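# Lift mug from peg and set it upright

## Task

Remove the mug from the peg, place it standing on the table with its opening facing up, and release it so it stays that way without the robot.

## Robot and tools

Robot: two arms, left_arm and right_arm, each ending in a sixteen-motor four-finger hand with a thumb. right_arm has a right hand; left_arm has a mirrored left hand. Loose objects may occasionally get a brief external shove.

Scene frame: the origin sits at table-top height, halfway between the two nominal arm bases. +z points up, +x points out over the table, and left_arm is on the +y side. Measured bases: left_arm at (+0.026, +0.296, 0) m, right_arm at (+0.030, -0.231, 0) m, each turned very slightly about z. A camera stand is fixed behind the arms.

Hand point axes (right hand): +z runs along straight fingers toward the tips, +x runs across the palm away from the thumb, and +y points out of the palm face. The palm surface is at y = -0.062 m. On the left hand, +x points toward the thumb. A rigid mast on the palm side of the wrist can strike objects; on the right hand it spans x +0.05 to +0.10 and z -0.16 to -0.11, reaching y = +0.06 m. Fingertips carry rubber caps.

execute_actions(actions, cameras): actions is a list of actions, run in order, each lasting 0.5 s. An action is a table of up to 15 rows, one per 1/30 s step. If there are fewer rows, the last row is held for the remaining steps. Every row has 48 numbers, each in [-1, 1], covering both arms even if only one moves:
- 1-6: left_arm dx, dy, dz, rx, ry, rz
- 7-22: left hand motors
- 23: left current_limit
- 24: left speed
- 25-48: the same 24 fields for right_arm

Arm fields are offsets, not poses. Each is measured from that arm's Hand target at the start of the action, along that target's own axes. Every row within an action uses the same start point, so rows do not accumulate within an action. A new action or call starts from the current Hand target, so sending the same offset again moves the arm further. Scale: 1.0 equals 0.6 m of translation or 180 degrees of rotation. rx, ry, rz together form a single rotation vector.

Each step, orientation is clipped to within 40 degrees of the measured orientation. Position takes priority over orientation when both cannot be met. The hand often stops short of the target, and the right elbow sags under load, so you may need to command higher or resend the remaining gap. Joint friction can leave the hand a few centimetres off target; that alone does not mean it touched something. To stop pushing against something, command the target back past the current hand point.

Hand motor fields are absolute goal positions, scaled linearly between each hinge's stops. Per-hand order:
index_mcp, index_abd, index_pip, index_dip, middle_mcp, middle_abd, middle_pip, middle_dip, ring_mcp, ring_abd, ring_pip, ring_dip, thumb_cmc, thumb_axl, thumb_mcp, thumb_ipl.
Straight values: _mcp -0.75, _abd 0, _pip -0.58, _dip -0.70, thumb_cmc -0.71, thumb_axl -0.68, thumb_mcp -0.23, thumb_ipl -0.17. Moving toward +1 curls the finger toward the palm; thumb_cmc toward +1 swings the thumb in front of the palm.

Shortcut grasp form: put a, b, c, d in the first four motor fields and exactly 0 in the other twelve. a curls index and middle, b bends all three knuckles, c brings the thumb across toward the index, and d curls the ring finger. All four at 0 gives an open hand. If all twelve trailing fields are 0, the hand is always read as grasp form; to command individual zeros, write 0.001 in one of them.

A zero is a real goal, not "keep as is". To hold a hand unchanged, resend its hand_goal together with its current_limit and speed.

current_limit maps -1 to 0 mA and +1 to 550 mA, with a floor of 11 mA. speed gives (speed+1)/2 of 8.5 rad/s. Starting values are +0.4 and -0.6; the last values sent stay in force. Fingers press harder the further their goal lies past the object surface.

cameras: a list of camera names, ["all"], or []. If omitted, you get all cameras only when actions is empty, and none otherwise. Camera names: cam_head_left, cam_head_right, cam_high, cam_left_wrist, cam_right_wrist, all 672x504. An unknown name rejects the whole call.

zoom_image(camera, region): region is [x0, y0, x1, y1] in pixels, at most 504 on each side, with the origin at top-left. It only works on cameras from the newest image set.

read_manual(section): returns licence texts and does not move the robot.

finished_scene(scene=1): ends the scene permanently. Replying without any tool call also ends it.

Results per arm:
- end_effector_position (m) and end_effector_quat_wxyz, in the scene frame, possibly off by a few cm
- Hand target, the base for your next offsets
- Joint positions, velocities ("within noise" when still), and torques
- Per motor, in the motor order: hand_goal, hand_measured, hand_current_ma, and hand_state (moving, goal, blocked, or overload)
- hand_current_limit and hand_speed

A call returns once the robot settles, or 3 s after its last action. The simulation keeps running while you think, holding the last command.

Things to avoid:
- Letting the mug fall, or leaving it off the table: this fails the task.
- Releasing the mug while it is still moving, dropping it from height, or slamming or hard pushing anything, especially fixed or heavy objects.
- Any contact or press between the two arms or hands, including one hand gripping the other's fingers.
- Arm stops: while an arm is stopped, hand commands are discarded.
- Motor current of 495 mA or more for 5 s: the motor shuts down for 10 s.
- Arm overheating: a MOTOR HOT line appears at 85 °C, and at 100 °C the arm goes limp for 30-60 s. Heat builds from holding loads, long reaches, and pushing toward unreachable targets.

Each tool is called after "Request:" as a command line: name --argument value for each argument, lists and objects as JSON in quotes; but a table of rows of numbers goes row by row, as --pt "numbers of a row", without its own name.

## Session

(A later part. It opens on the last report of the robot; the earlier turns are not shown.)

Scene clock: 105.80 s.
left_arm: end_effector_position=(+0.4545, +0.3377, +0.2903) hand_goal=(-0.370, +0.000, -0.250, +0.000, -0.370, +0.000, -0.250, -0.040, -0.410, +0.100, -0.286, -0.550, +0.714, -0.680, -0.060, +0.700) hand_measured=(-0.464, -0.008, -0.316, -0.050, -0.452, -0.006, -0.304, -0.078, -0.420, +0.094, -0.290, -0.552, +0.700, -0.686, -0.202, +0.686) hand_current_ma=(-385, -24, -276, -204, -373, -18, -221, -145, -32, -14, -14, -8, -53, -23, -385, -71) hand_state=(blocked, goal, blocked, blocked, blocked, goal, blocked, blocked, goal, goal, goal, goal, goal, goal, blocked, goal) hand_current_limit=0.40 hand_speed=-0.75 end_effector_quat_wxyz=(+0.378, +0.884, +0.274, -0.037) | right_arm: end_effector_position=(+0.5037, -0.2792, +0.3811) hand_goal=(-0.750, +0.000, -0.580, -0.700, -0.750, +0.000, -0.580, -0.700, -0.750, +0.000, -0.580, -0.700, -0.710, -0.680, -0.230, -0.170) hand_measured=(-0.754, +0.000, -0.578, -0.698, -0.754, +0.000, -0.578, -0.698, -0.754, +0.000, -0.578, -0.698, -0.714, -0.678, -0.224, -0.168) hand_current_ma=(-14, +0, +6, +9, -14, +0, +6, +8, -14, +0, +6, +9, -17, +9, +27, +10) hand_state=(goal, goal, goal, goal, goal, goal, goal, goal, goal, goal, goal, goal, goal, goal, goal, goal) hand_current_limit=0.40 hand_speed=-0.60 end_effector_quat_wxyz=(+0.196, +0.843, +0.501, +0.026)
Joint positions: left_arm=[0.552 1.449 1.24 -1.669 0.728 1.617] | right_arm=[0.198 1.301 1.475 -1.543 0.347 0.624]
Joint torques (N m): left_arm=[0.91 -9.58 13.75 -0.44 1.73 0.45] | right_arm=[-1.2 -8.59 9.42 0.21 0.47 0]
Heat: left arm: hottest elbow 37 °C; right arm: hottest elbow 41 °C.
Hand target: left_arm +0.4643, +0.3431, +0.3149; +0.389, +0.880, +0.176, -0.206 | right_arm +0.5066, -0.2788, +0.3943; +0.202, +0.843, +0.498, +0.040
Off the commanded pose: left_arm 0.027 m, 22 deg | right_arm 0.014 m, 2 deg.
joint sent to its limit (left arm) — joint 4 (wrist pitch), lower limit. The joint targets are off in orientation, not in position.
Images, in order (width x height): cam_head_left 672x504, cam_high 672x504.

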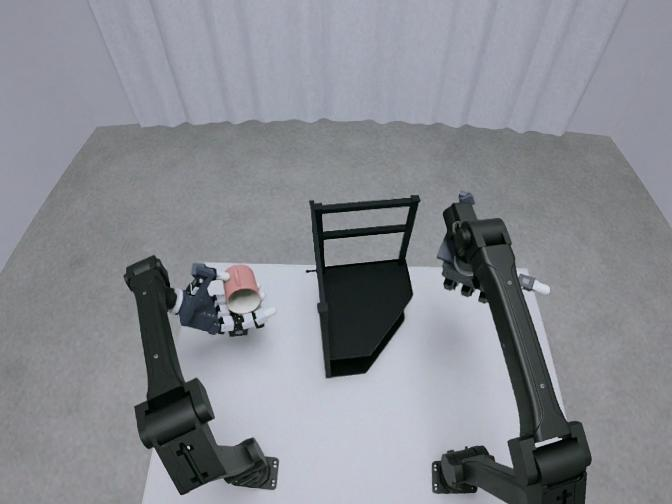

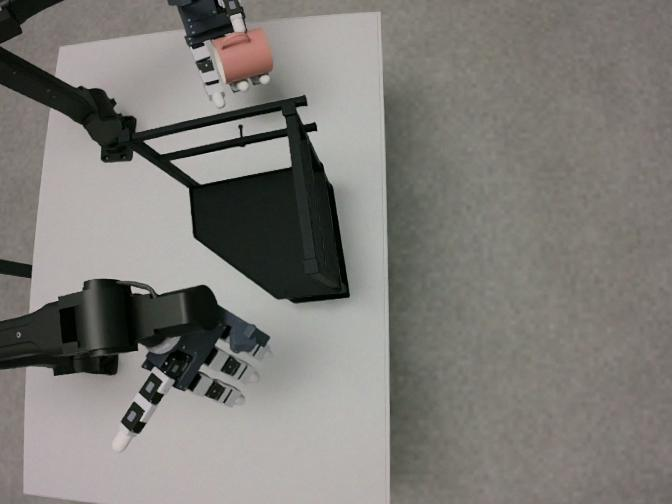

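Request:
execute_actions --actions '[[[0,0,0,-0.0286,0.0056,-0.035,-0.37,0,-0.25,0,-0.37,0,-0.25,-0.04,-0.41,0.1,-0.285,-0.55,0.714,-0.68,-0.06,0.7,0.4,-0.75,0,0,0,0,0,0,0,0,0,0,0,0,0,0,0,0,0,0,0,0,0,0,0.4,-0.6]],[[0,0,0,-0.0286,0.0056,-0.035,-0.37,0,-0.25,0,-0.37,0,-0.25,-0.04,-0.41,0.1,-0.285,-0.55,0.714,-0.68,-0.06,0.7,0.4,-0.75,0,0,0,0,0,0,0,0,0,0,0,0,0,0,0,0,0,0,0,0,0,0,0.4,-0.6]],[[0,0,0,-0.0286,0.0056,-0.035,-0.37,0,-0.25,0,-0.37,0,-0.25,-0.04,-0.41,0.1,-0.285,-0.55,0.714,-0.68,-0.06,0.7,0.4,-0.75,0,0,0,0,0,0,0,0,0,0,0,0,0,0,0,0,0,0,0,0,0,0,0.4,-0.6]]]' --cameras '["cam_high","cam_head_left"]'

Scene clock: 108.47 s.
left_arm: end_effector_position=(+0.4677, +0.3413, +0.2990) hand_goal=(-0.370, +0.000, -0.250, +0.000, -0.370, +0.000, -0.250, -0.040, -0.410, +0.100, -0.286, -0.550, +0.714, -0.680, -0.060, +0.700) hand_measured=(-0.464, -0.008, -0.316, -0.050, -0.452, -0.006, -0.304, -0.078, -0.420, +0.094, -0.290, -0.552, +0.700, -0.686, -0.202, +0.686) hand_current_ma=(-385, -24, -276, -204, -373, -18, -221, -145, -32, -14, -14, -8, -53, -23, -385, -68) hand_state=(blocked, goal, blocked, blocked, blocked, goal, blocked, blocked, goal, goal, goal, goal, goal, goal, blocked, goal) hand_current_limit=0.40 hand_speed=-0.75 end_effector_quat_wxyz=(+0.455, +0.777, +0.424, -0.097) | right_arm: end_effector_position=(+0.5037, -0.2792, +0.3811) hand_goal=(-0.750, +0.000, -0.580, -0.700, -0.750, +0.000, -0.580, -0.700, -0.750, +0.000, -0.580, -0.700, -0.710, -0.680, -0.230, -0.170) hand_measured=(-0.754, +0.000, -0.578, -0.698, -0.754, +0.000, -0.578, -0.698, -0.754, +0.000, -0.578, -0.698, -0.714, -0.678, -0.224, -0.168) hand_current_ma=(-14, +0, +6, +9, -14, +0, +6, +8, -14, +0, +6, +9, -17, +9, +27, +10) hand_state=(goal, goal, goal, goal, goal, goal, goal, goal, goal, goal, goal, goal, goal, goal, goal, goal) hand_current_limit=0.40 hand_speed=-0.60 end_effector_quat_wxyz=(+0.196, +0.843, +0.501, +0.026)
Joint positions: left_arm=[0.553 1.406 1.171 -1.669 0.927 1.268] | right_arm=[0.198 1.301 1.475 -1.543 0.347 0.624]
Joint torques (N m): left_arm=[2.43 -10.23 9.16 -0.57 2.23 0.35] | right_arm=[-0.09 -9.05 9.32 0.34 0.45 0.02]
Heat: left arm: hottest elbow 37 °C; right arm: hottest elbow 41 °C.
Hand target: left_arm +0.4643, +0.3431, +0.3149; +0.460, +0.785, +0.354, -0.218 | right_arm +0.5066, -0.2788, +0.3943; +0.202, +0.843, +0.498, +0.040
Off the commanded pose: left_arm 0.016 m, 16 deg | right_arm 0.014 m, 2 deg.
joint sent to its limit (left arm) — joint 4 (wrist pitch), lower limit. The joint targets are off in orientation, not in position.
Images, in order (width x height): cam_head_left 672x504, cam_high 672x504.

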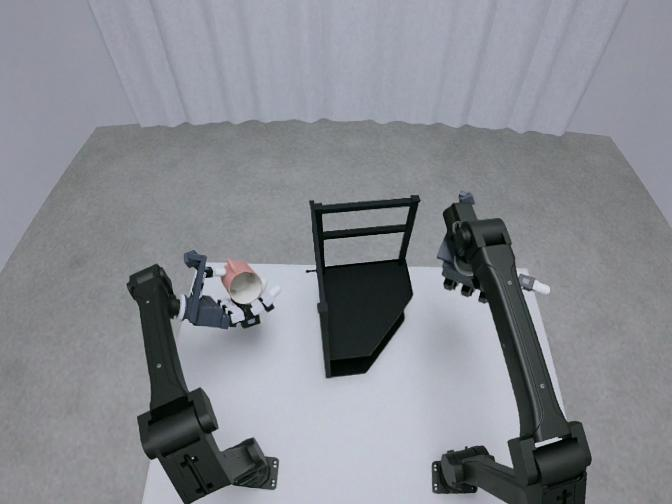

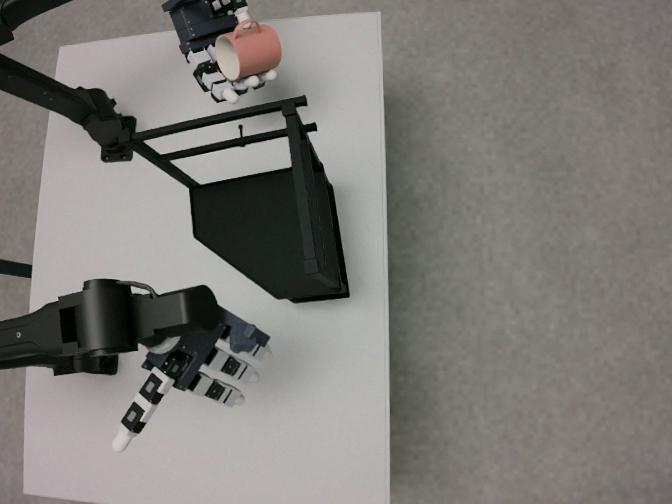

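Good, continuing the rotation.

Request:
execute_actions --actions '[[[0,0,0,-0.0286,0.0056,-0.035,-0.37,0,-0.25,0,-0.37,0,-0.25,-0.04,-0.41,0.1,-0.285,-0.55,0.714,-0.68,-0.06,0.7,0.4,-0.75,0,0,0,0,0,0,0,0,0,0,0,0,0,0,0,0,0,0,0,0,0,0,0.4,-0.6]],[[0,0,0,-0.0286,0.0056,-0.035,-0.37,0,-0.25,0,-0.37,0,-0.25,-0.04,-0.41,0.1,-0.285,-0.55,0.714,-0.68,-0.06,0.7,0.4,-0.75,0,0,0,0,0,0,0,0,0,0,0,0,0,0,0,0,0,0,0,0,0,0,0.4,-0.6]],[[0,0,0,-0.0286,0.0056,-0.035,-0.37,0,-0.25,0,-0.37,0,-0.25,-0.04,-0.41,0.1,-0.285,-0.55,0.714,-0.68,-0.06,0.7,0.4,-0.75,0,0,0,0,0,0,0,0,0,0,0,0,0,0,0,0,0,0,0,0,0,0,0.4,-0.6]]]' --cameras '["cam_high","cam_head_left"]'

Scene clock: 110.80 s.
left_arm: end_effector_position=(+0.4662, +0.3467, +0.2982) hand_goal=(-0.370, +0.000, -0.250, +0.000, -0.370, +0.000, -0.250, -0.040, -0.410, +0.100, -0.286, -0.550, +0.714, -0.680, -0.060, +0.700) hand_measured=(-0.464, -0.010, -0.316, -0.050, -0.452, -0.008, -0.304, -0.074, -0.420, +0.094, -0.290, -0.552, +0.694, -0.688, -0.202, +0.686) hand_current_ma=(-385, -28, -276, -204, -373, -23, -221, -134, -32, -14, -14, -8, -72, -29, -385, -68) hand_state=(blocked, goal, blocked, blocked, blocked, goal, blocked, blocked, goal, goal, goal, goal, goal, goal, blocked, goal) hand_current_limit=0.40 hand_speed=-0.75 end_effector_quat_wxyz=(+0.504, +0.636, +0.554, -0.186) | right_arm: end_effector_position=(+0.5037, -0.2792, +0.3811) hand_goal=(-0.750, +0.000, -0.580, -0.700, -0.750, +0.000, -0.580, -0.700, -0.750, +0.000, -0.580, -0.700, -0.710, -0.680, -0.230, -0.170) hand_measured=(-0.754, +0.000, -0.578, -0.698, -0.754, +0.000, -0.578, -0.698, -0.754, +0.000, -0.578, -0.698, -0.714, -0.678, -0.224, -0.168) hand_current_ma=(-14, +0, +6, +9, -14, +0, +6, +8, -14, +0, +6, +9, -17, +9, +27, +10) hand_state=(goal, goal, goal, goal, goal, goal, goal, goal, goal, goal, goal, goal, goal, goal, goal, goal) hand_current_limit=0.40 hand_speed=-0.60 end_effector_quat_wxyz=(+0.196, +0.843, +0.501, +0.026)
Joint positions: left_arm=[0.553 1.344 1.1 -1.669 1.105 0.88] | right_arm=[0.198 1.301 1.475 -1.543 0.347 0.624]
Joint torques (N m): left_arm=[1.32 -9.41 9.52 -0.47 2.3 0.52] | right_arm=[-0.5 -9.05 9.32 0.24 0.5 0.01]
Heat: left arm: hottest elbow 37 °C; right arm: hottest elbow 41 °C.
Hand target: left_arm +0.4643, +0.3431, +0.3149; +0.509, +0.653, +0.515, -0.221 | right_arm +0.5066, -0.2788, +0.3943; +0.202, +0.843, +0.498, +0.040
Off the commanded pose: left_arm 0.017 m, 6 deg | right_arm 0.014 m, 2 deg.
joint sent to its limit (left arm) — joint 4 (wrist pitch), lower limit. The joint targets are off in orientation, not in position.
Images, in order (width x height): cam_head_left 672x504, cam_high 672x504.

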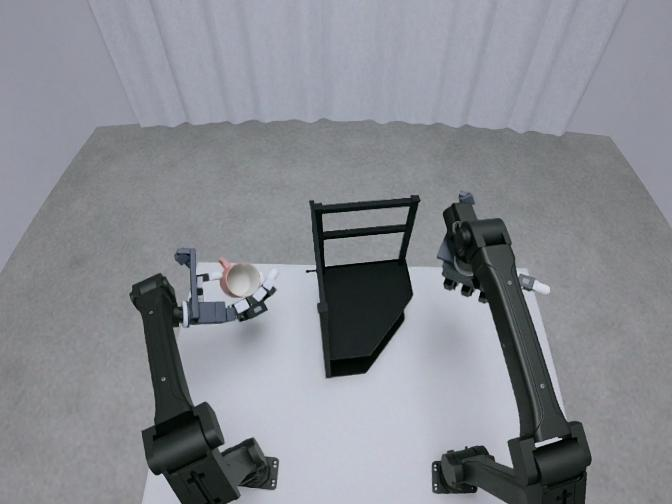

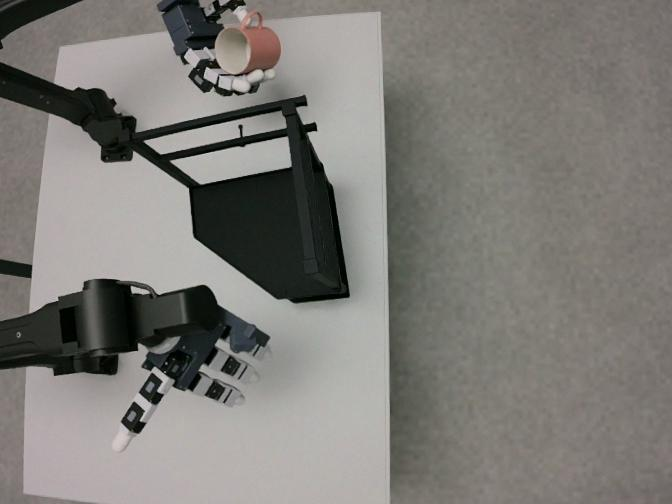

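Request:
execute_actions --actions '[[[0,0,0,-0.0188,-0.01705,-0.0284,-0.37,0,-0.25,0,-0.37,0,-0.25,-0.04,-0.41,0.1,-0.285,-0.55,0.714,-0.68,-0.06,0.7,0.4,-0.75,0,0,0,0,0,0,0,0,0,0,0,0,0,0,0,0,0,0,0,0,0,0,0.4,-0.6]],[[0,0,0,-0.0188,-0.01705,-0.0284,-0.37,0,-0.25,0,-0.37,0,-0.25,-0.04,-0.41,0.1,-0.285,-0.55,0.714,-0.68,-0.06,0.7,0.4,-0.75,0,0,0,0,0,0,0,0,0,0,0,0,0,0,0,0,0,0,0,0,0,0,0.4,-0.6]],[[0,0,0,-0.0188,-0.01705,-0.0284,-0.37,0,-0.25,0,-0.37,0,-0.25,-0.04,-0.41,0.1,-0.285,-0.55,0.714,-0.68,-0.06,0.7,0.4,-0.75,0,0,0,0,0,0,0,0,0,0,0,0,0,0,0,0,0,0,0,0,0,0,0.4,-0.6]],[[0,0,0,-0.0188,-0.01705,-0.0284,-0.37,0,-0.25,0,-0.37,0,-0.25,-0.04,-0.41,0.1,-0.285,-0.55,0.714,-0.68,-0.06,0.7,0.4,-0.75,0,0,0,0,0,0,0,0,0,0,0,0,0,0,0,0,0,0,0,0,0,0,0.4,-0.6]]]' --cameras '["cam_head_left"]'

Scene clock: 113.77 s.
left_arm: end_effector_position=(+0.4652, +0.3492, +0.2975) hand_goal=(-0.370, +0.000, -0.250, +0.000, -0.370, +0.000, -0.250, -0.040, -0.410, +0.100, -0.286, -0.550, +0.714, -0.680, -0.060, +0.700) hand_measured=(-0.464, -0.014, -0.316, -0.050, -0.452, -0.012, -0.304, -0.070, -0.416, +0.094, -0.290, -0.552, +0.690, -0.690, -0.202, +0.686) hand_current_ma=(-385, -39, -276, -204, -373, -34, -221, -114, -21, -14, -11, -7, -91, -38, -385, -70) hand_state=(blocked, goal, blocked, blocked, blocked, goal, blocked, blocked, goal, goal, goal, goal, blocked, goal, blocked, goal) hand_current_limit=0.40 hand_speed=-0.75 end_effector_quat_wxyz=(+0.578, +0.440, +0.617, -0.305) | right_arm: end_effector_position=(+0.5037, -0.2792, +0.3811) hand_goal=(-0.750, +0.000, -0.580, -0.700, -0.750, +0.000, -0.580, -0.700, -0.750, +0.000, -0.580, -0.700, -0.710, -0.680, -0.230, -0.170) hand_measured=(-0.754, +0.000, -0.578, -0.698, -0.754, +0.000, -0.578, -0.698, -0.754, +0.000, -0.578, -0.698, -0.714, -0.678, -0.224, -0.168) hand_current_ma=(-14, +0, +6, +9, -14, +0, +6, +8, -14, +0, +6, +9, -17, +9, +27, +10) hand_state=(goal, goal, goal, goal, goal, goal, goal, goal, goal, goal, goal, goal, goal, goal, goal, goal) hand_current_limit=0.40 hand_speed=-0.60 end_effector_quat_wxyz=(+0.196, +0.843, +0.501, +0.026)
Joint positions: left_arm=[0.552 1.318 1.02 -1.672 1.411 0.537] | right_arm=[0.198 1.301 1.475 -1.543 0.347 0.624]
Joint torques (N m): left_arm=[0.32 -8.7 9.37 -0.27 2.34 0.59] | right_arm=[-0.26 -8.88 9.37 0.44 0.49 -0.01]
Heat: left arm: hottest elbow 36 °C; right arm: hottest elbow 41 °C.
Hand target: left_arm +0.4642, +0.3429, +0.3149; +0.587, +0.460, +0.588, -0.314 | right_arm +0.5066, -0.2788, +0.3943; +0.202, +0.843, +0.498, +0.040
Off the commanded pose: left_arm 0.018 m, 4 deg | right_arm 0.014 m, 2 deg.
joint sent to its limit (left arm) — joint 4 (wrist pitch), lower limit. The joint targets are off in orientation, not in position.
Images, in order (width x height): cam_head_left 672x504.

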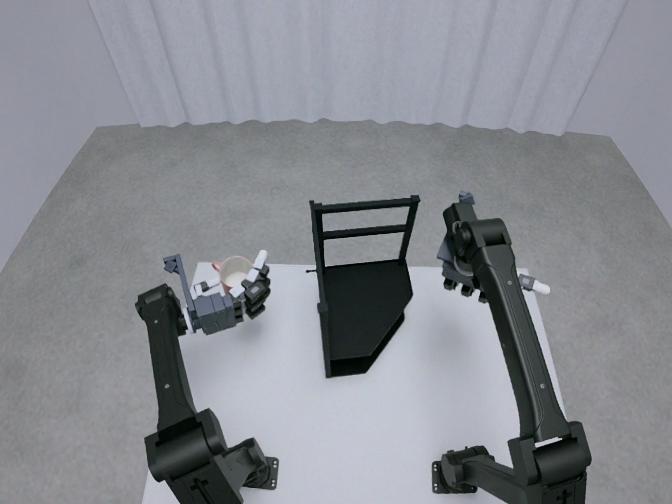

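Request:
execute_actions --actions '[[[0,0,0,-0.0188,-0.01705,-0.0284,-0.37,0,-0.25,0,-0.37,0,-0.25,-0.04,-0.41,0.1,-0.285,-0.55,0.714,-0.68,-0.06,0.7,0.4,-0.75,0,0,0,0,0,0,0,0,0,0,0,0,0,0,0,0,0,0,0,0,0,0,0.4,-0.6]],[[0,0,0,-0.0188,-0.01705,-0.0284,-0.37,0,-0.25,0,-0.37,0,-0.25,-0.04,-0.41,0.1,-0.285,-0.55,0.714,-0.68,-0.06,0.7,0.4,-0.75,0,0,0,0,0,0,0,0,0,0,0,0,0,0,0,0,0,0,0,0,0,0,0.4,-0.6]]]' --cameras '["all"]'

Scene clock: 117.60 s.
left_arm: end_effector_position=(+0.4635, +0.3487, +0.2973) hand_goal=(-0.370, +0.000, -0.250, +0.000, -0.370, +0.000, -0.250, -0.040, -0.410, +0.100, -0.286, -0.550, +0.714, -0.680, -0.060, +0.700) hand_measured=(-0.464, -0.014, -0.316, -0.050, -0.452, -0.012, -0.304, -0.068, -0.412, +0.094, -0.288, -0.552, +0.688, -0.690, -0.202, +0.684) hand_current_ma=(-385, -42, -276, -204, -373, -38, -221, -103, -6, -14, -8, -7, -96, -40, -385, -83) hand_state=(blocked, goal, blocked, blocked, blocked, goal, blocked, blocked, goal, goal, goal, goal, blocked, goal, blocked, goal) hand_current_limit=0.40 hand_speed=-0.75 end_effector_quat_wxyz=(+0.598, +0.340, +0.625, -0.369) | right_arm: end_effector_position=(+0.5037, -0.2792, +0.3811) hand_goal=(-0.750, +0.000, -0.580, -0.700, -0.750, +0.000, -0.580, -0.700, -0.750, +0.000, -0.580, -0.700, -0.710, -0.680, -0.230, -0.170) hand_measured=(-0.754, +0.000, -0.578, -0.698, -0.754, +0.000, -0.578, -0.698, -0.754, +0.000, -0.578, -0.698, -0.714, -0.678, -0.224, -0.168) hand_current_ma=(-14, +0, +6, +9, -14, +0, +6, +8, -14, +0, +6, +9, -17, +9, +27, +10) hand_state=(goal, goal, goal, goal, goal, goal, goal, goal, goal, goal, goal, goal, goal, goal, goal, goal) hand_current_limit=0.40 hand_speed=-0.60 end_effector_quat_wxyz=(+0.196, +0.843, +0.501, +0.026)
Joint positions: left_arm=[0.55 1.308 0.99 -1.672 1.556 0.364] | right_arm=[0.198 1.301 1.475 -1.543 0.347 0.624]
Joint torques (N m): left_arm=[0.21 -8.64 9.33 0.29 2.27 0.55] | right_arm=[-0.5 -8.23 9.36 0.1 0.46 0.06]
Heat: left arm: hottest elbow 36 °C; right arm: hottest elbow 41 °C.
Hand target: left_arm +0.4642, +0.3430, +0.3150; +0.613, +0.354, +0.612, -0.353 | right_arm +0.5066, -0.2788, +0.3943; +0.202, +0.843, +0.498, +0.040
Off the commanded pose: left_arm 0.019 m, 3 deg | right_arm 0.014 m, 2 deg.
joint sent to its limit (left arm) — joint 5 (wrist yaw), upper limit. The joint targets still meet the commanded pose.

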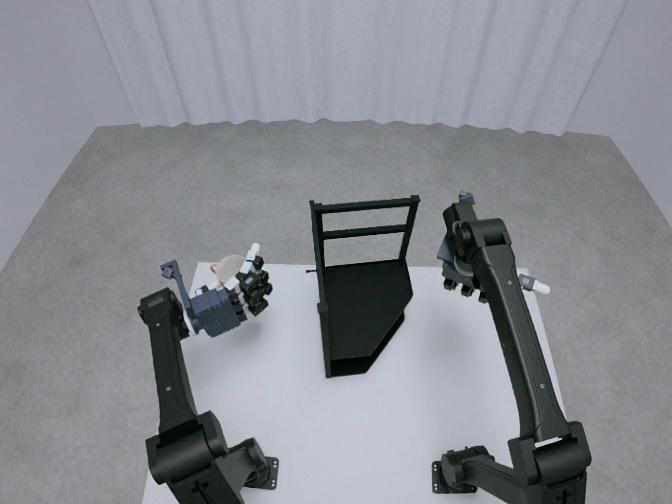

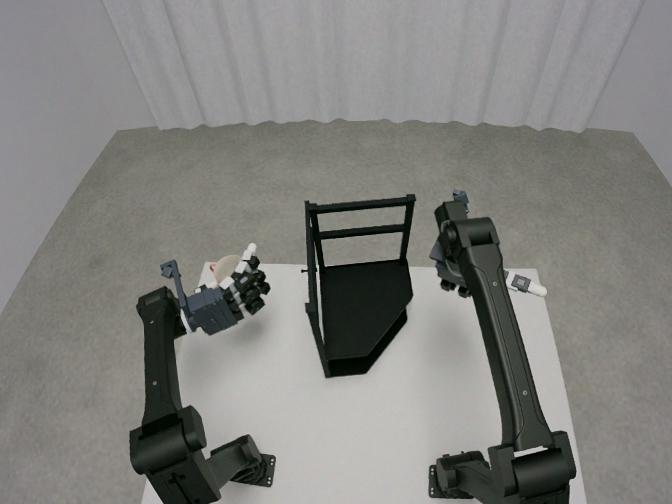

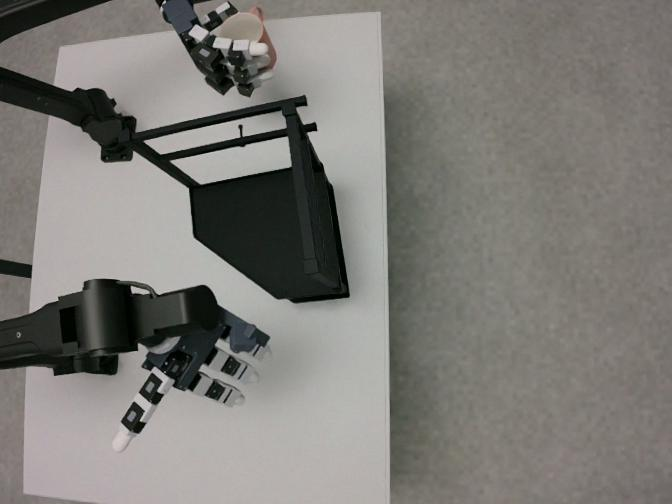

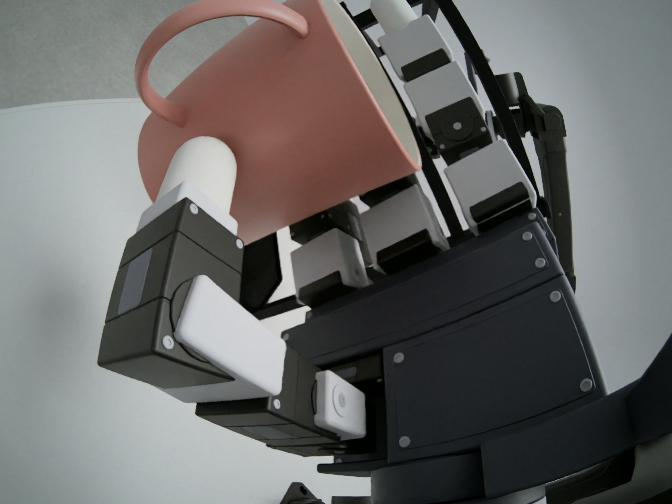

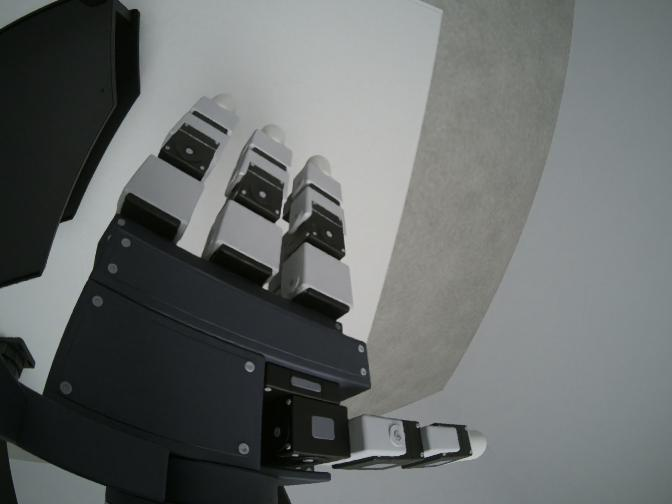

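Request:
zoom_image --camera "cam_high" --region '[170, 0, 310, 105]'

Request:
zoom_image --camera "cam_head_left" --region '[150, 220, 300, 340]'

Scaled by 3.600.

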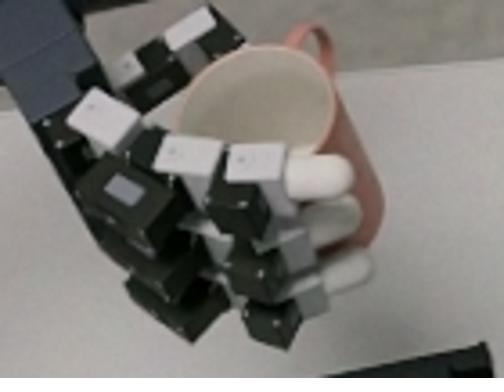

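Scaled by 3.360.

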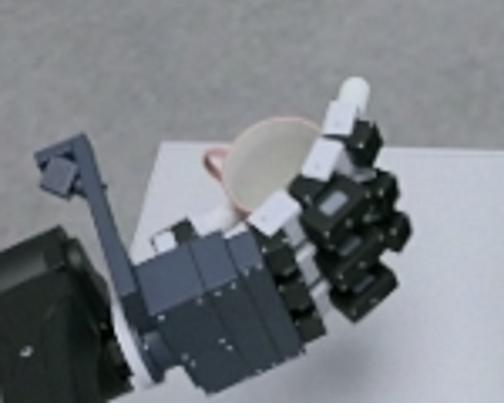

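Request:
execute_actions --actions '[[[0.04,0,0,0,0,0,-0.37,0,-0.25,0,-0.37,0,-0.25,-0.04,-0.41,0.1,-0.285,-0.55,0.714,-0.68,-0.06,0.7,0.4,-0.75,0,0,0,0,0,0,0,0,0,0,0,0,0,0,0,0,0,0,0,0,0,0,0.4,-0.6]],[[0.06,0,0,0,0,0,-0.37,0,-0.25,0,-0.37,0,-0.25,-0.04,-0.41,0.1,-0.285,-0.55,0.714,-0.68,-0.06,0.7,0.4,-0.75,0,0,0,0,0,0,0,0,0,0,0,0,0,0,0,0,0,0,0,0,0,0,0.4,-0.6]],[[0.06,0,0,0,0,0,-0.37,0,-0.25,0,-0.37,0,-0.25,-0.04,-0.41,0.1,-0.285,-0.55,0.714,-0.68,-0.06,0.7,0.4,-0.75,0,0,0,0,0,0,0,0,0,0,0,0,0,0,0,0,0,0,0,0,0,0,0.4,-0.6]],[[0.06,0,0,0,0,0,-0.37,0,-0.25,0,-0.37,0,-0.25,-0.04,-0.41,0.1,-0.285,-0.55,0.714,-0.68,-0.06,0.7,0.4,-0.75,0,0,0,0,0,0,0,0,0,0,0,0,0,0,0,0,0,0,0,0,0,0,0.4,-0.6]],[[0.05,0,0,0,0,0,-0.37,0,-0.25,0,-0.37,0,-0.25,-0.04,-0.41,0.1,-0.285,-0.55,0.714,-0.68,-0.06,0.7,0.4,-0.75,0,0,0,0,0,0,0,0,0,0,0,0,0,0,0,0,0,0,0,0,0,0,0.4,-0.6]]]' --cameras '["cam_head_left","cam_high","cam_left_wrist"]'

Scene clock: 122.37 s.
left_arm: end_effector_position=(+0.4586, +0.3454, +0.1424) hand_goal=(-0.370, +0.000, -0.250, +0.000, -0.370, +0.000, -0.250, -0.040, -0.410, +0.100, -0.286, -0.550, +0.714, -0.680, -0.060, +0.700) hand_measured=(-0.464, -0.014, -0.316, -0.050, -0.452, -0.014, -0.304, -0.066, -0.412, +0.094, -0.288, -0.552, +0.686, -0.690, -0.204, +0.682) hand_current_ma=(-385, -43, -276, -204, -367, -39, -221, -96, -5, -14, -8, -7, -109, -45, -385, -87) hand_state=(blocked, goal, blocked, blocked, blocked, goal, blocked, blocked, goal, goal, goal, goal, blocked, goal, blocked, goal) hand_current_limit=0.40 hand_speed=-0.75 end_effector_quat_wxyz=(+0.600, +0.340, +0.624, -0.368) | right_arm: end_effector_position=(+0.5037, -0.2792, +0.3811) hand_goal=(-0.750, +0.000, -0.580, -0.700, -0.750, +0.000, -0.580, -0.700, -0.750, +0.000, -0.580, -0.700, -0.710, -0.680, -0.230, -0.170) hand_measured=(-0.754, +0.000, -0.578, -0.698, -0.754, +0.000, -0.578, -0.698, -0.754, +0.000, -0.578, -0.698, -0.714, -0.678, -0.224, -0.168) hand_current_ma=(-14, +0, +6, +9, -14, +0, +6, +8, -14, +0, +6, +9, -17, +9, +27, +10) hand_state=(goal, goal, goal, goal, goal, goal, goal, goal, goal, goal, goal, goal, goal, goal, goal, goal) hand_current_limit=0.40 hand_speed=-0.60 end_effector_quat_wxyz=(+0.196, +0.843, +0.501, +0.026)
Joint positions: left_arm=[0.549 1.55 0.752 -1.236 1.56 0.412] | right_arm=[0.198 1.301 1.475 -1.543 0.347 0.624]
Joint torques (N m): left_arm=[-0.03 -9 6.87 0.49 2.04 0.58] | right_arm=[-0.73 -9.58 9.26 0.27 0.48 0.02]
Heat: left arm: hottest elbow 36 °C; right arm: hottest elbow 41 °C.
Hand target: left_arm +0.4645, +0.3429, +0.1529; +0.613, +0.354, +0.612, -0.353 | right_arm +0.5066, -0.2788, +0.3943; +0.202, +0.843, +0.498, +0.040
Off the commanded pose: left_arm 0.012 m, 3 deg | right_arm 0.014 m, 2 deg.
joint sent to its limit (left arm) — joint 5 (wrist yaw), upper limit. The joint targets still meet the commanded pose.
Images, in order (width x height): cam_head_left 672x504, cam_high 672x504, cam_left_wrist 672x504.

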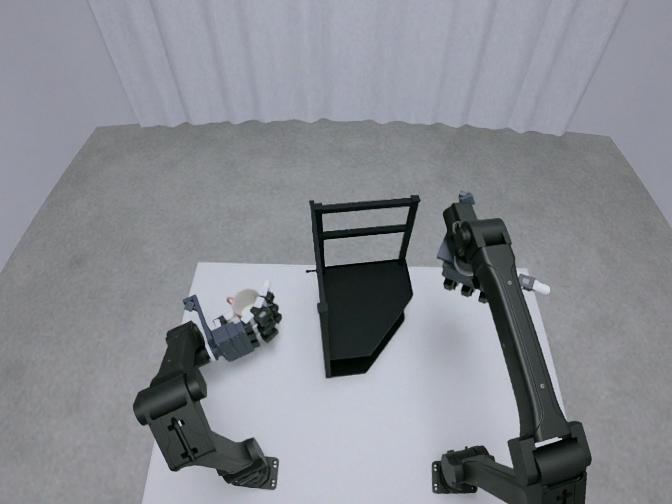

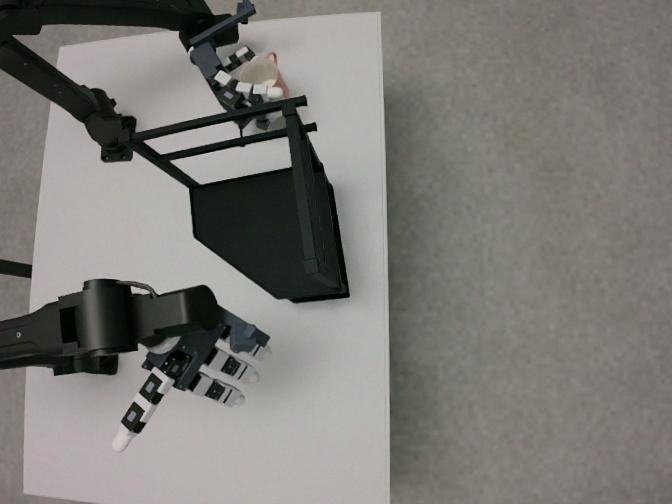

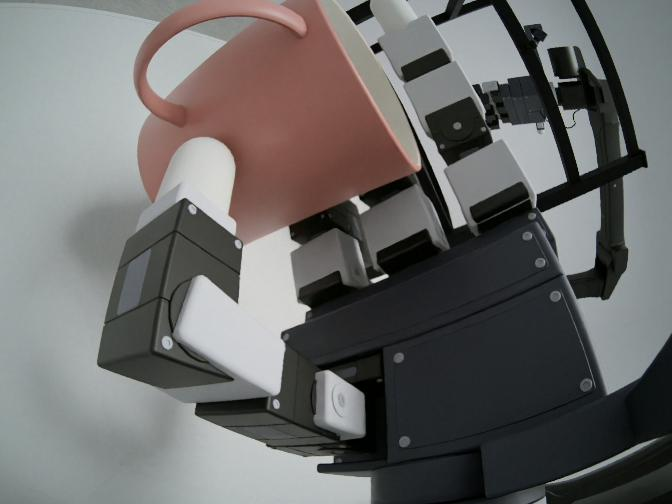

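Request:
zoom_image --camera "cam_high" --region '[210, 20, 320, 110]'

Request:
zoom_image --camera "cam_head_left" --region '[180, 260, 300, 370]'

Scaled by 4.582.

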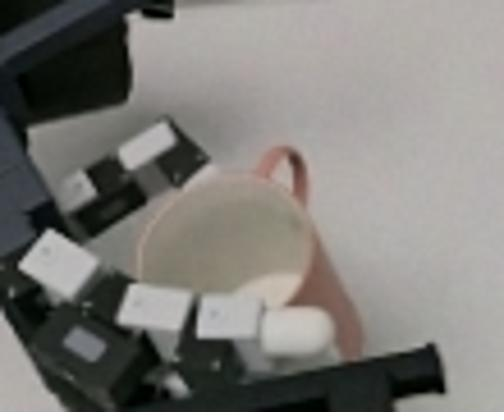

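Scaled by 4.200.

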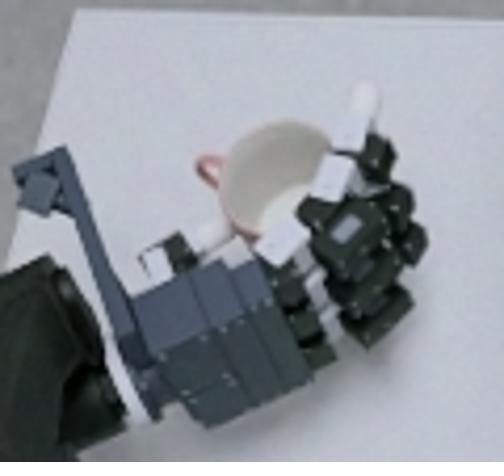

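Request:
execute_actions --actions '[[[0.04,0,0,0,0,0,-0.37,0,-0.25,0,-0.37,0,-0.25,-0.04,-0.41,0.1,-0.285,-0.55,0.714,-0.68,-0.06,0.7,0.4,-0.75,0,0,0,0,0,0,0,0,0,0,0,0,0,0,0,0,0,0,0,0,0,0,0.4,-0.6]],[[0.04,0,0,0,0,0,-0.37,0,-0.25,0,-0.37,0,-0.25,-0.04,-0.41,0.1,-0.285,-0.55,0.714,-0.68,-0.06,0.7,0.4,-0.75,0,0,0,0,0,0,0,0,0,0,0,0,0,0,0,0,0,0,0,0,0,0,0.4,-0.6]],[[0.025,0,0,0,0,0,-0.37,0,-0.25,0,-0.37,0,-0.25,-0.04,-0.41,0.1,-0.285,-0.55,0.714,-0.68,-0.06,0.7,0.4,-0.75,0,0,0,0,0,0,0,0,0,0,0,0,0,0,0,0,0,0,0,0,0,0,0.4,-0.6]]]' --cameras '["cam_head_left","cam_left_wrist"]'

Scene clock: 125.77 s.
left_arm: end_effector_position=(+0.4599, +0.3460, +0.0836) hand_goal=(-0.370, +0.000, -0.250, +0.000, -0.370, +0.000, -0.250, -0.040, -0.410, +0.100, -0.286, -0.550, +0.714, -0.680, -0.060, +0.700) hand_measured=(-0.464, -0.014, -0.316, -0.050, -0.452, -0.014, -0.304, -0.066, -0.412, +0.094, -0.288, -0.552, +0.686, -0.690, -0.204, +0.682) hand_current_ma=(-385, -43, -276, -204, -367, -39, -221, -96, -5, -14, -8, -7, -109, -45, -385, -87) hand_state=(blocked, goal, blocked, blocked, blocked, goal, blocked, blocked, goal, goal, goal, goal, blocked, goal, blocked, goal) hand_current_limit=0.40 hand_speed=-0.75 end_effector_quat_wxyz=(+0.602, +0.344, +0.621, -0.364) | right_arm: end_effector_position=(+0.5037, -0.2792, +0.3811) hand_goal=(-0.750, +0.000, -0.580, -0.700, -0.750, +0.000, -0.580, -0.700, -0.750, +0.000, -0.580, -0.700, -0.710, -0.680, -0.230, -0.170) hand_measured=(-0.754, +0.000, -0.578, -0.698, -0.754, +0.000, -0.578, -0.698, -0.754, +0.000, -0.578, -0.698, -0.714, -0.678, -0.224, -0.168) hand_current_ma=(-14, +0, +6, +9, -14, +0, +6, +8, -14, +0, +6, +9, -17, +9, +27, +10) hand_state=(goal, goal, goal, goal, goal, goal, goal, goal, goal, goal, goal, goal, goal, goal, goal, goal) hand_current_limit=0.40 hand_speed=-0.60 end_effector_quat_wxyz=(+0.196, +0.843, +0.501, +0.026)
Joint positions: left_arm=[0.549 1.704 0.714 -1.033 1.56 0.413] | right_arm=[0.198 1.301 1.475 -1.543 0.347 0.624]
Joint torques (N m): left_arm=[0.44 -9.41 5.11 0.54 2.06 0.55] | right_arm=[-0.21 -8.59 9.44 0.34 0.49 0.02]
Heat: left arm: hottest elbow 36 °C; right arm: hottest elbow 41 °C.
Hand target: left_arm +0.4646, +0.3429, +0.0900; +0.613, +0.354, +0.612, -0.353 | right_arm +0.5066, -0.2788, +0.3943; +0.202, +0.843, +0.498, +0.040
Off the commanded pose: left_arm 0.008 m, 2 deg | right_arm 0.014 m, 2 deg.
joint sent to its limit (left arm) — joint 5 (wrist yaw), upper limit. The joint targets still meet the commanded pose.
Images, in order (width x height): cam_head_left 672x504, cam_left_wrist 672x504.

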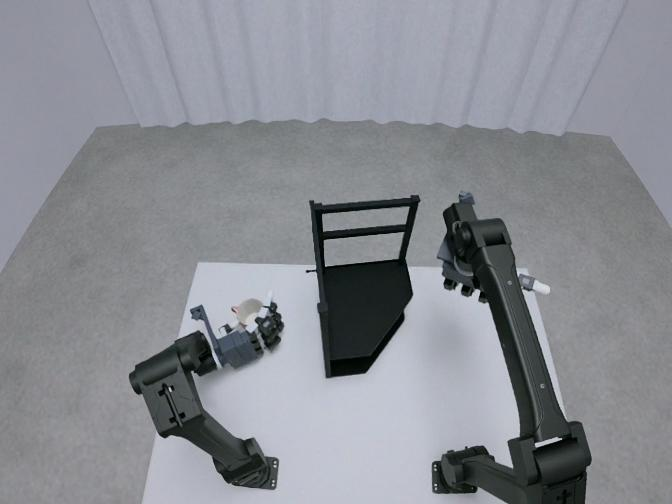

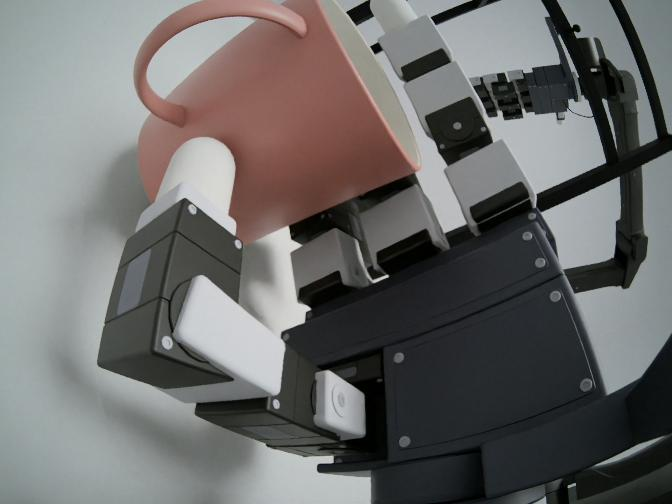

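Request:
execute_actions --actions '[[[0.0167,0,0,0,0,0,-0.37,0,-0.25,0,-0.37,0,-0.25,-0.04,-0.41,0.1,-0.285,-0.55,0.714,-0.68,-0.06,0.7,0.4,-0.75,0,0,0,0,0,0,0,0,0,0,0,0,0,0,0,0,0,0,0,0,0,0,0.4,-0.6]],[[0.01,0,0,0,0,0,-0.37,0,-0.25,0,-0.37,0,-0.25,-0.04,-0.41,0.1,-0.285,-0.55,0.714,-0.68,-0.06,0.7,0.4,-0.75,0,0,0,0,0,0,0,0,0,0,0,0,0,0,0,0,0,0,0,0,0,0,0.4,-0.6]]]' --cameras '["cam_left_wrist","cam_high"]'

Scene clock: 127.63 s.
left_arm: end_effector_position=(+0.4614, +0.3469, +0.0697) hand_goal=(-0.370, +0.000, -0.250, +0.000, -0.370, +0.000, -0.250, -0.040, -0.410, +0.100, -0.286, -0.550, +0.714, -0.680, -0.060, +0.700) hand_measured=(-0.464, -0.014, -0.316, -0.050, -0.452, -0.014, -0.304, -0.066, -0.412, +0.094, -0.288, -0.552, +0.686, -0.690, -0.204, +0.682) hand_current_ma=(-385, -43, -276, -204, -367, -39, -221, -96, -5, -14, -8, -7, -109, -45, -385, -87) hand_state=(blocked, goal, blocked, blocked, blocked, goal, blocked, blocked, goal, goal, goal, goal, blocked, goal, blocked, goal) hand_current_limit=0.40 hand_speed=-0.75 end_effector_quat_wxyz=(+0.603, +0.346, +0.620, -0.362) | right_arm: end_effector_position=(+0.5037, -0.2792, +0.3811) hand_goal=(-0.750, +0.000, -0.580, -0.700, -0.750, +0.000, -0.580, -0.700, -0.750, +0.000, -0.580, -0.700, -0.710, -0.680, -0.230, -0.170) hand_measured=(-0.754, +0.000, -0.578, -0.698, -0.754, +0.000, -0.578, -0.698, -0.754, +0.000, -0.578, -0.698, -0.714, -0.678, -0.224, -0.168) hand_current_ma=(-14, +0, +6, +9, -14, +0, +6, +8, -14, +0, +6, +9, -17, +9, +27, +10) hand_state=(goal, goal, goal, goal, goal, goal, goal, goal, goal, goal, goal, goal, goal, goal, goal, goal) hand_current_limit=0.40 hand_speed=-0.60 end_effector_quat_wxyz=(+0.196, +0.843, +0.501, +0.026)
Joint positions: left_arm=[0.549 1.743 0.71 -0.967 1.56 0.398] | right_arm=[0.198 1.301 1.475 -1.543 0.347 0.624]
Joint torques (N m): left_arm=[0.21 -9.17 4.33 0.54 2.06 0.52] | right_arm=[-0.21 -9.23 9.37 0.24 0.47 0.01]
Heat: left arm: hottest elbow 35 °C; right arm: hottest elbow 41 °C.
Hand target: left_arm +0.4646, +0.3429, +0.0738; +0.613, +0.353, +0.612, -0.353 | right_arm +0.5066, -0.2788, +0.3943; +0.202, +0.843, +0.498, +0.040
Off the commanded pose: left_arm 0.007 m, 2 deg | right_arm 0.014 m, 2 deg.
joint sent to its limit (left arm) — joint 5 (wrist yaw), upper limit. The joint targets still meet the commanded pose.
Images, in order (width x height): cam_high 672x504, cam_left_wrist 672x504.

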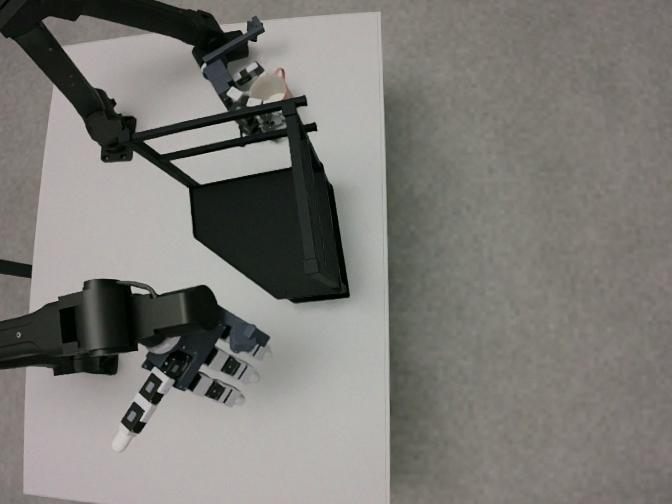

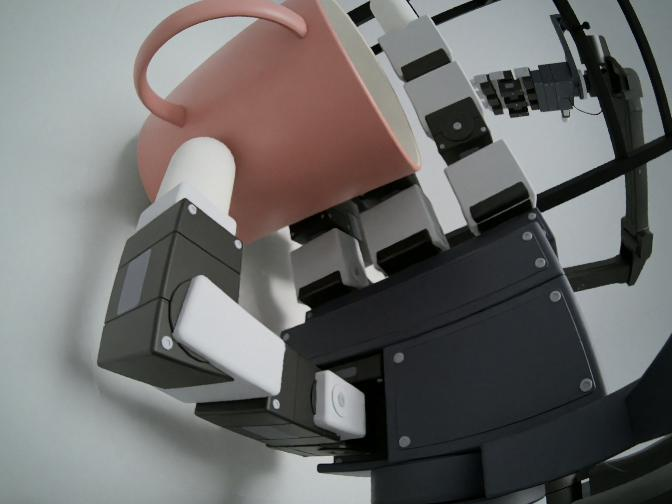

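Request:
execute_actions --actions '[[[0.0067,0,0,0,0,0,-0.37,0,-0.25,0,-0.37,0,-0.25,-0.04,-0.41,0.1,-0.285,-0.55,0.714,-0.68,-0.06,0.7,0.4,-0.75,0,0,0,0,0,0,0,0,0,0,0,0,0,0,0,0,0,0,0,0,0,0,0.4,-0.6]],[[0.005,0,0,0,0,0,-0.37,0,-0.25,0,-0.37,0,-0.25,-0.04,-0.41,0.1,-0.285,-0.55,0.714,-0.68,-0.06,0.7,0.4,-0.75,0,0,0,0,0,0,0,0,0,0,0,0,0,0,0,0,0,0,0,0,0,0,0.4,-0.6]]]' --cameras '["cam_left_wrist"]'

Scene clock: 129.30 s.
left_arm: end_effector_position=(+0.4606, +0.3465, +0.0626) hand_goal=(-0.370, +0.000, -0.250, +0.000, -0.370, +0.000, -0.250, -0.040, -0.410, +0.100, -0.286, -0.550, +0.714, -0.680, -0.060, +0.700) hand_measured=(-0.464, -0.014, -0.316, -0.050, -0.452, -0.014, -0.304, -0.066, -0.412, +0.094, -0.288, -0.552, +0.686, -0.690, -0.204, +0.682) hand_current_ma=(-385, -43, -276, -204, -367, -39, -221, -96, -5, -14, -8, -7, -109, -45, -385, -87) hand_state=(blocked, goal, blocked, blocked, blocked, goal, blocked, blocked, goal, goal, goal, goal, blocked, goal, blocked, goal) hand_current_limit=0.40 hand_speed=-0.75 end_effector_quat_wxyz=(+0.603, +0.346, +0.621, -0.363) | right_arm: end_effector_position=(+0.5037, -0.2792, +0.3811) hand_goal=(-0.750, +0.000, -0.580, -0.700, -0.750, +0.000, -0.580, -0.700, -0.750, +0.000, -0.580, -0.700, -0.710, -0.680, -0.230, -0.170) hand_measured=(-0.754, +0.000, -0.578, -0.698, -0.754, +0.000, -0.578, -0.698, -0.754, +0.000, -0.578, -0.698, -0.714, -0.678, -0.224, -0.168) hand_current_ma=(-14, +0, +6, +9, -14, +0, +6, +8, -14, +0, +6, +9, -17, +9, +27, +10) hand_state=(goal, goal, goal, goal, goal, goal, goal, goal, goal, goal, goal, goal, goal, goal, goal, goal) hand_current_limit=0.40 hand_speed=-0.60 end_effector_quat_wxyz=(+0.196, +0.843, +0.501, +0.026)
Joint positions: left_arm=[0.549 1.758 0.701 -0.923 1.56 0.375] | right_arm=[0.198 1.301 1.475 -1.543 0.347 0.624]
Joint torques (N m): left_arm=[-0.03 -9.23 4.49 0.44 2.07 0.55] | right_arm=[-0.32 -8.76 9.48 0.36 0.49 -0.01]
Heat: left arm: hottest elbow 35 °C; right arm: hottest elbow 41 °C.
Hand target: left_arm +0.4646, +0.3429, +0.0668; +0.613, +0.353, +0.612, -0.353 | right_arm +0.5066, -0.2788, +0.3943; +0.202, +0.843, +0.498, +0.040
Off the commanded pose: left_arm 0.007 m, 2 deg | right_arm 0.014 m, 2 deg.
joint sent to its limit (left arm) — joint 5 (wrist yaw), upper limit. The joint targets still meet the commanded pose.
Images, in order (width x height): cam_left_wrist 672x504.

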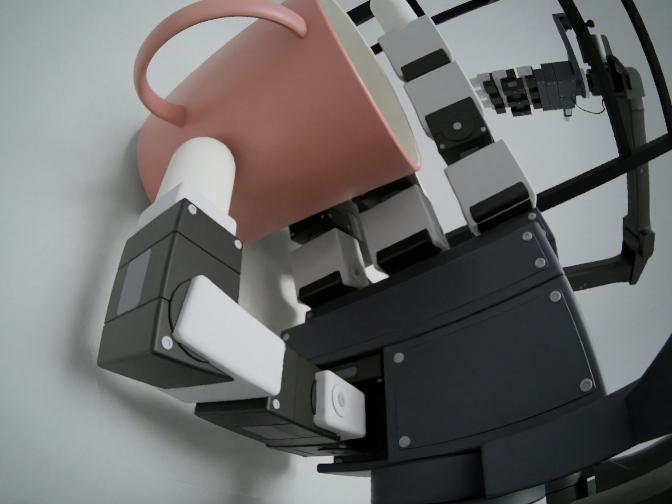

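Request:
execute_actions --actions '[[[0.006,0,0,0,0,0,-0.37,0,-0.25,0,-0.37,0,-0.25,-0.04,-0.41,0.1,-0.285,-0.55,0.714,-0.68,-0.06,0.7,0.4,-0.75,0,0,0,0,0,0,0,0,0,0,0,0,0,0,0,0,0,0,0,0,0,0,0.4,-0.6]]]' --cameras '["cam_left_wrist"]'

Scene clock: 130.33 s.
left_arm: end_effector_position=(+0.4617, +0.3472, +0.0596) hand_goal=(-0.370, +0.000, -0.250, +0.000, -0.370, +0.000, -0.250, -0.040, -0.410, +0.100, -0.286, -0.550, +0.714, -0.680, -0.060, +0.700) hand_measured=(-0.464, -0.014, -0.316, -0.050, -0.452, -0.014, -0.304, -0.066, -0.412, +0.094, -0.288, -0.552, +0.686, -0.690, -0.204, +0.682) hand_current_ma=(-385, -43, -276, -204, -367, -39, -221, -96, -5, -14, -8, -7, -109, -45, -385, -87) hand_state=(blocked, goal, blocked, blocked, blocked, goal, blocked, blocked, goal, goal, goal, goal, blocked, goal, blocked, goal) hand_current_limit=0.40 hand_speed=-0.75 end_effector_quat_wxyz=(+0.604, +0.347, +0.620, -0.362) | right_arm: end_effector_position=(+0.5037, -0.2792, +0.3811) hand_goal=(-0.750, +0.000, -0.580, -0.700, -0.750, +0.000, -0.580, -0.700, -0.750, +0.000, -0.580, -0.700, -0.710, -0.680, -0.230, -0.170) hand_measured=(-0.754, +0.000, -0.578, -0.698, -0.754, +0.000, -0.578, -0.698, -0.754, +0.000, -0.578, -0.698, -0.714, -0.678, -0.224, -0.168) hand_current_ma=(-14, +0, +6, +9, -14, +0, +6, +8, -14, +0, +6, +9, -17, +9, +27, +10) hand_state=(goal, goal, goal, goal, goal, goal, goal, goal, goal, goal, goal, goal, goal, goal, goal, goal) hand_current_limit=0.40 hand_speed=-0.60 end_effector_quat_wxyz=(+0.196, +0.843, +0.501, +0.026)
Joint positions: left_arm=[0.549 1.766 0.701 -0.9 1.56 0.363] | right_arm=[0.198 1.301 1.475 -1.543 0.347 0.624]
Joint torques (N m): left_arm=[0.44 -9.41 4.07 0.55 2.09 0.54] | right_arm=[-0.62 -9.17 9.18 0.16 0.49 0.01]
Heat: left arm: hottest elbow 35 °C; right arm: hottest elbow 41 °C.
Hand target: left_arm +0.4646, +0.3429, +0.0632; +0.613, +0.354, +0.612, -0.353 | right_arm +0.5066, -0.2788, +0.3943; +0.202, +0.843, +0.498, +0.040
Off the commanded pose: left_arm 0.006 m, 2 deg | right_arm 0.014 m, 2 deg.
joint sent to its limit (left arm) — joint 5 (wrist yaw), upper limit. The joint targets still meet the commanded pose.
Images, in order (width x height): cam_left_wrist 672x504.

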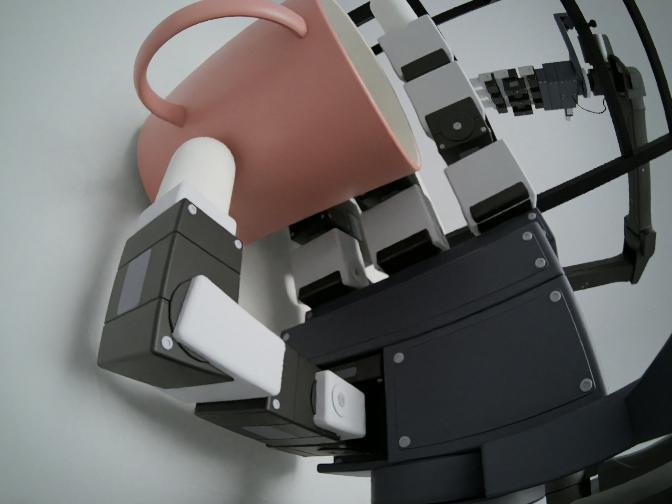

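Request:
zoom_image --camera "cam_left_wrist" --region '[90, 80, 250, 240]'

Scaled by 3.150 from the camera's 672x504 image, which has a finer 960x720 frame.

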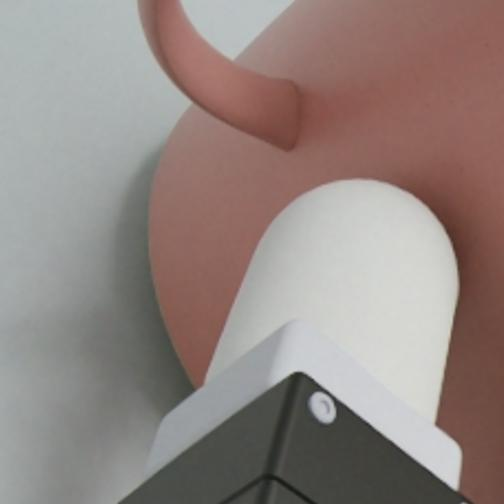

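Request:
execute_actions --actions '[[[0.006,0,0,0,0,0,-0.37,0,-0.25,0,-0.37,0,-0.25,-0.04,-0.41,0.1,-0.285,-0.55,0.714,-0.68,-0.06,0.7,0.4,-0.75,0,0,0,0,0,0,0,0,0,0,0,0,0,0,0,0,0,0,0,0,0,0,0.4,-0.6]]]' --cameras '["cam_left_wrist"]'

Request:
zoom_image --camera "cam_left_wrist" --region '[90, 80, 250, 240]'

Scene clock: 131.53 s.
left_arm: end_effector_position=(+0.4608, +0.3466, +0.0553) hand_goal=(-0.370, +0.000, -0.250, +0.000, -0.370, +0.000, -0.250, -0.040, -0.410, +0.100, -0.286, -0.550, +0.714, -0.680, -0.060, +0.700) hand_measured=(-0.464, -0.014, -0.316, -0.050, -0.452, -0.014, -0.304, -0.066, -0.412, +0.094, -0.288, -0.552, +0.686, -0.690, -0.204, +0.682) hand_current_ma=(-385, -43, -276, -204, -367, -39, -221, -96, -5, -14, -8, -7, -109, -45, -385, -87) hand_state=(blocked, goal, blocked, blocked, blocked, goal, blocked, blocked, goal, goal, goal, goal, blocked, goal, blocked, goal) hand_current_limit=0.40 hand_speed=-0.75 end_effector_quat_wxyz=(+0.603, +0.346, +0.621, -0.363) | right_arm: end_effector_position=(+0.5037, -0.2792, +0.3811) hand_goal=(-0.750, +0.000, -0.580, -0.700, -0.750, +0.000, -0.580, -0.700, -0.750, +0.000, -0.580, -0.700, -0.710, -0.680, -0.230, -0.170) hand_measured=(-0.754, +0.000, -0.578, -0.698, -0.754, +0.000, -0.578, -0.698, -0.754, +0.000, -0.578, -0.698, -0.714, -0.678, -0.224, -0.168) hand_current_ma=(-14, +0, +6, +9, -14, +0, +6, +8, -14, +0, +6, +9, -17, +9, +27, +10) hand_state=(goal, goal, goal, goal, goal, goal, goal, goal, goal, goal, goal, goal, goal, goal, goal, goal) hand_current_limit=0.40 hand_speed=-0.60 end_effector_quat_wxyz=(+0.196, +0.843, +0.501, +0.026)
Joint positions: left_arm=[0.549 1.774 0.696 -0.876 1.56 0.351] | right_arm=[0.198 1.301 1.475 -1.543 0.347 0.624]
Joint torques (N m): left_arm=[0.5 -8.94 4.22 0.49 2.09 0.55] | right_arm=[-0.32 -9.05 9.28 0.4 0.47 0.02]
Heat: left arm: hottest elbow 35 °C; right arm: hottest elbow 41 °C.
Hand target: left_arm +0.4647, +0.3429, +0.0597; +0.613, +0.354, +0.612, -0.353 | right_arm +0.5066, -0.2788, +0.3943; +0.202, +0.843, +0.498, +0.040
Off the commanded pose: left_arm 0.007 m, 2 deg | right_arm 0.014 m, 2 deg.
joint sent to its limit (left arm) — joint 5 (wrist yaw), upper limit. The joint targets still meet the commanded pose.
Images, in order (width x height): cam_left_wrist 672x504.

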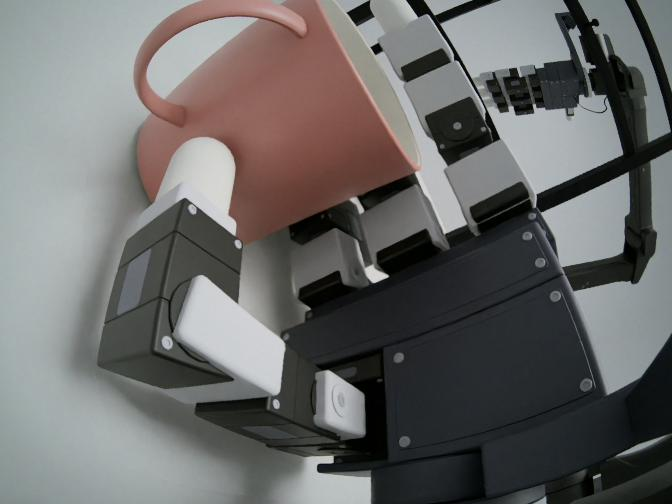

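Scaled by 3.150 from the camera's 672x504 image, which has a finer 960x720 frame.

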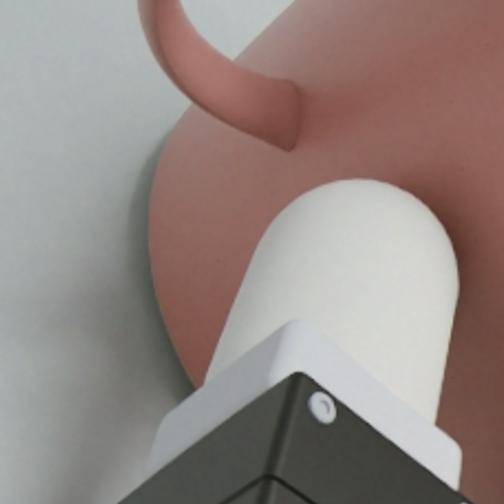

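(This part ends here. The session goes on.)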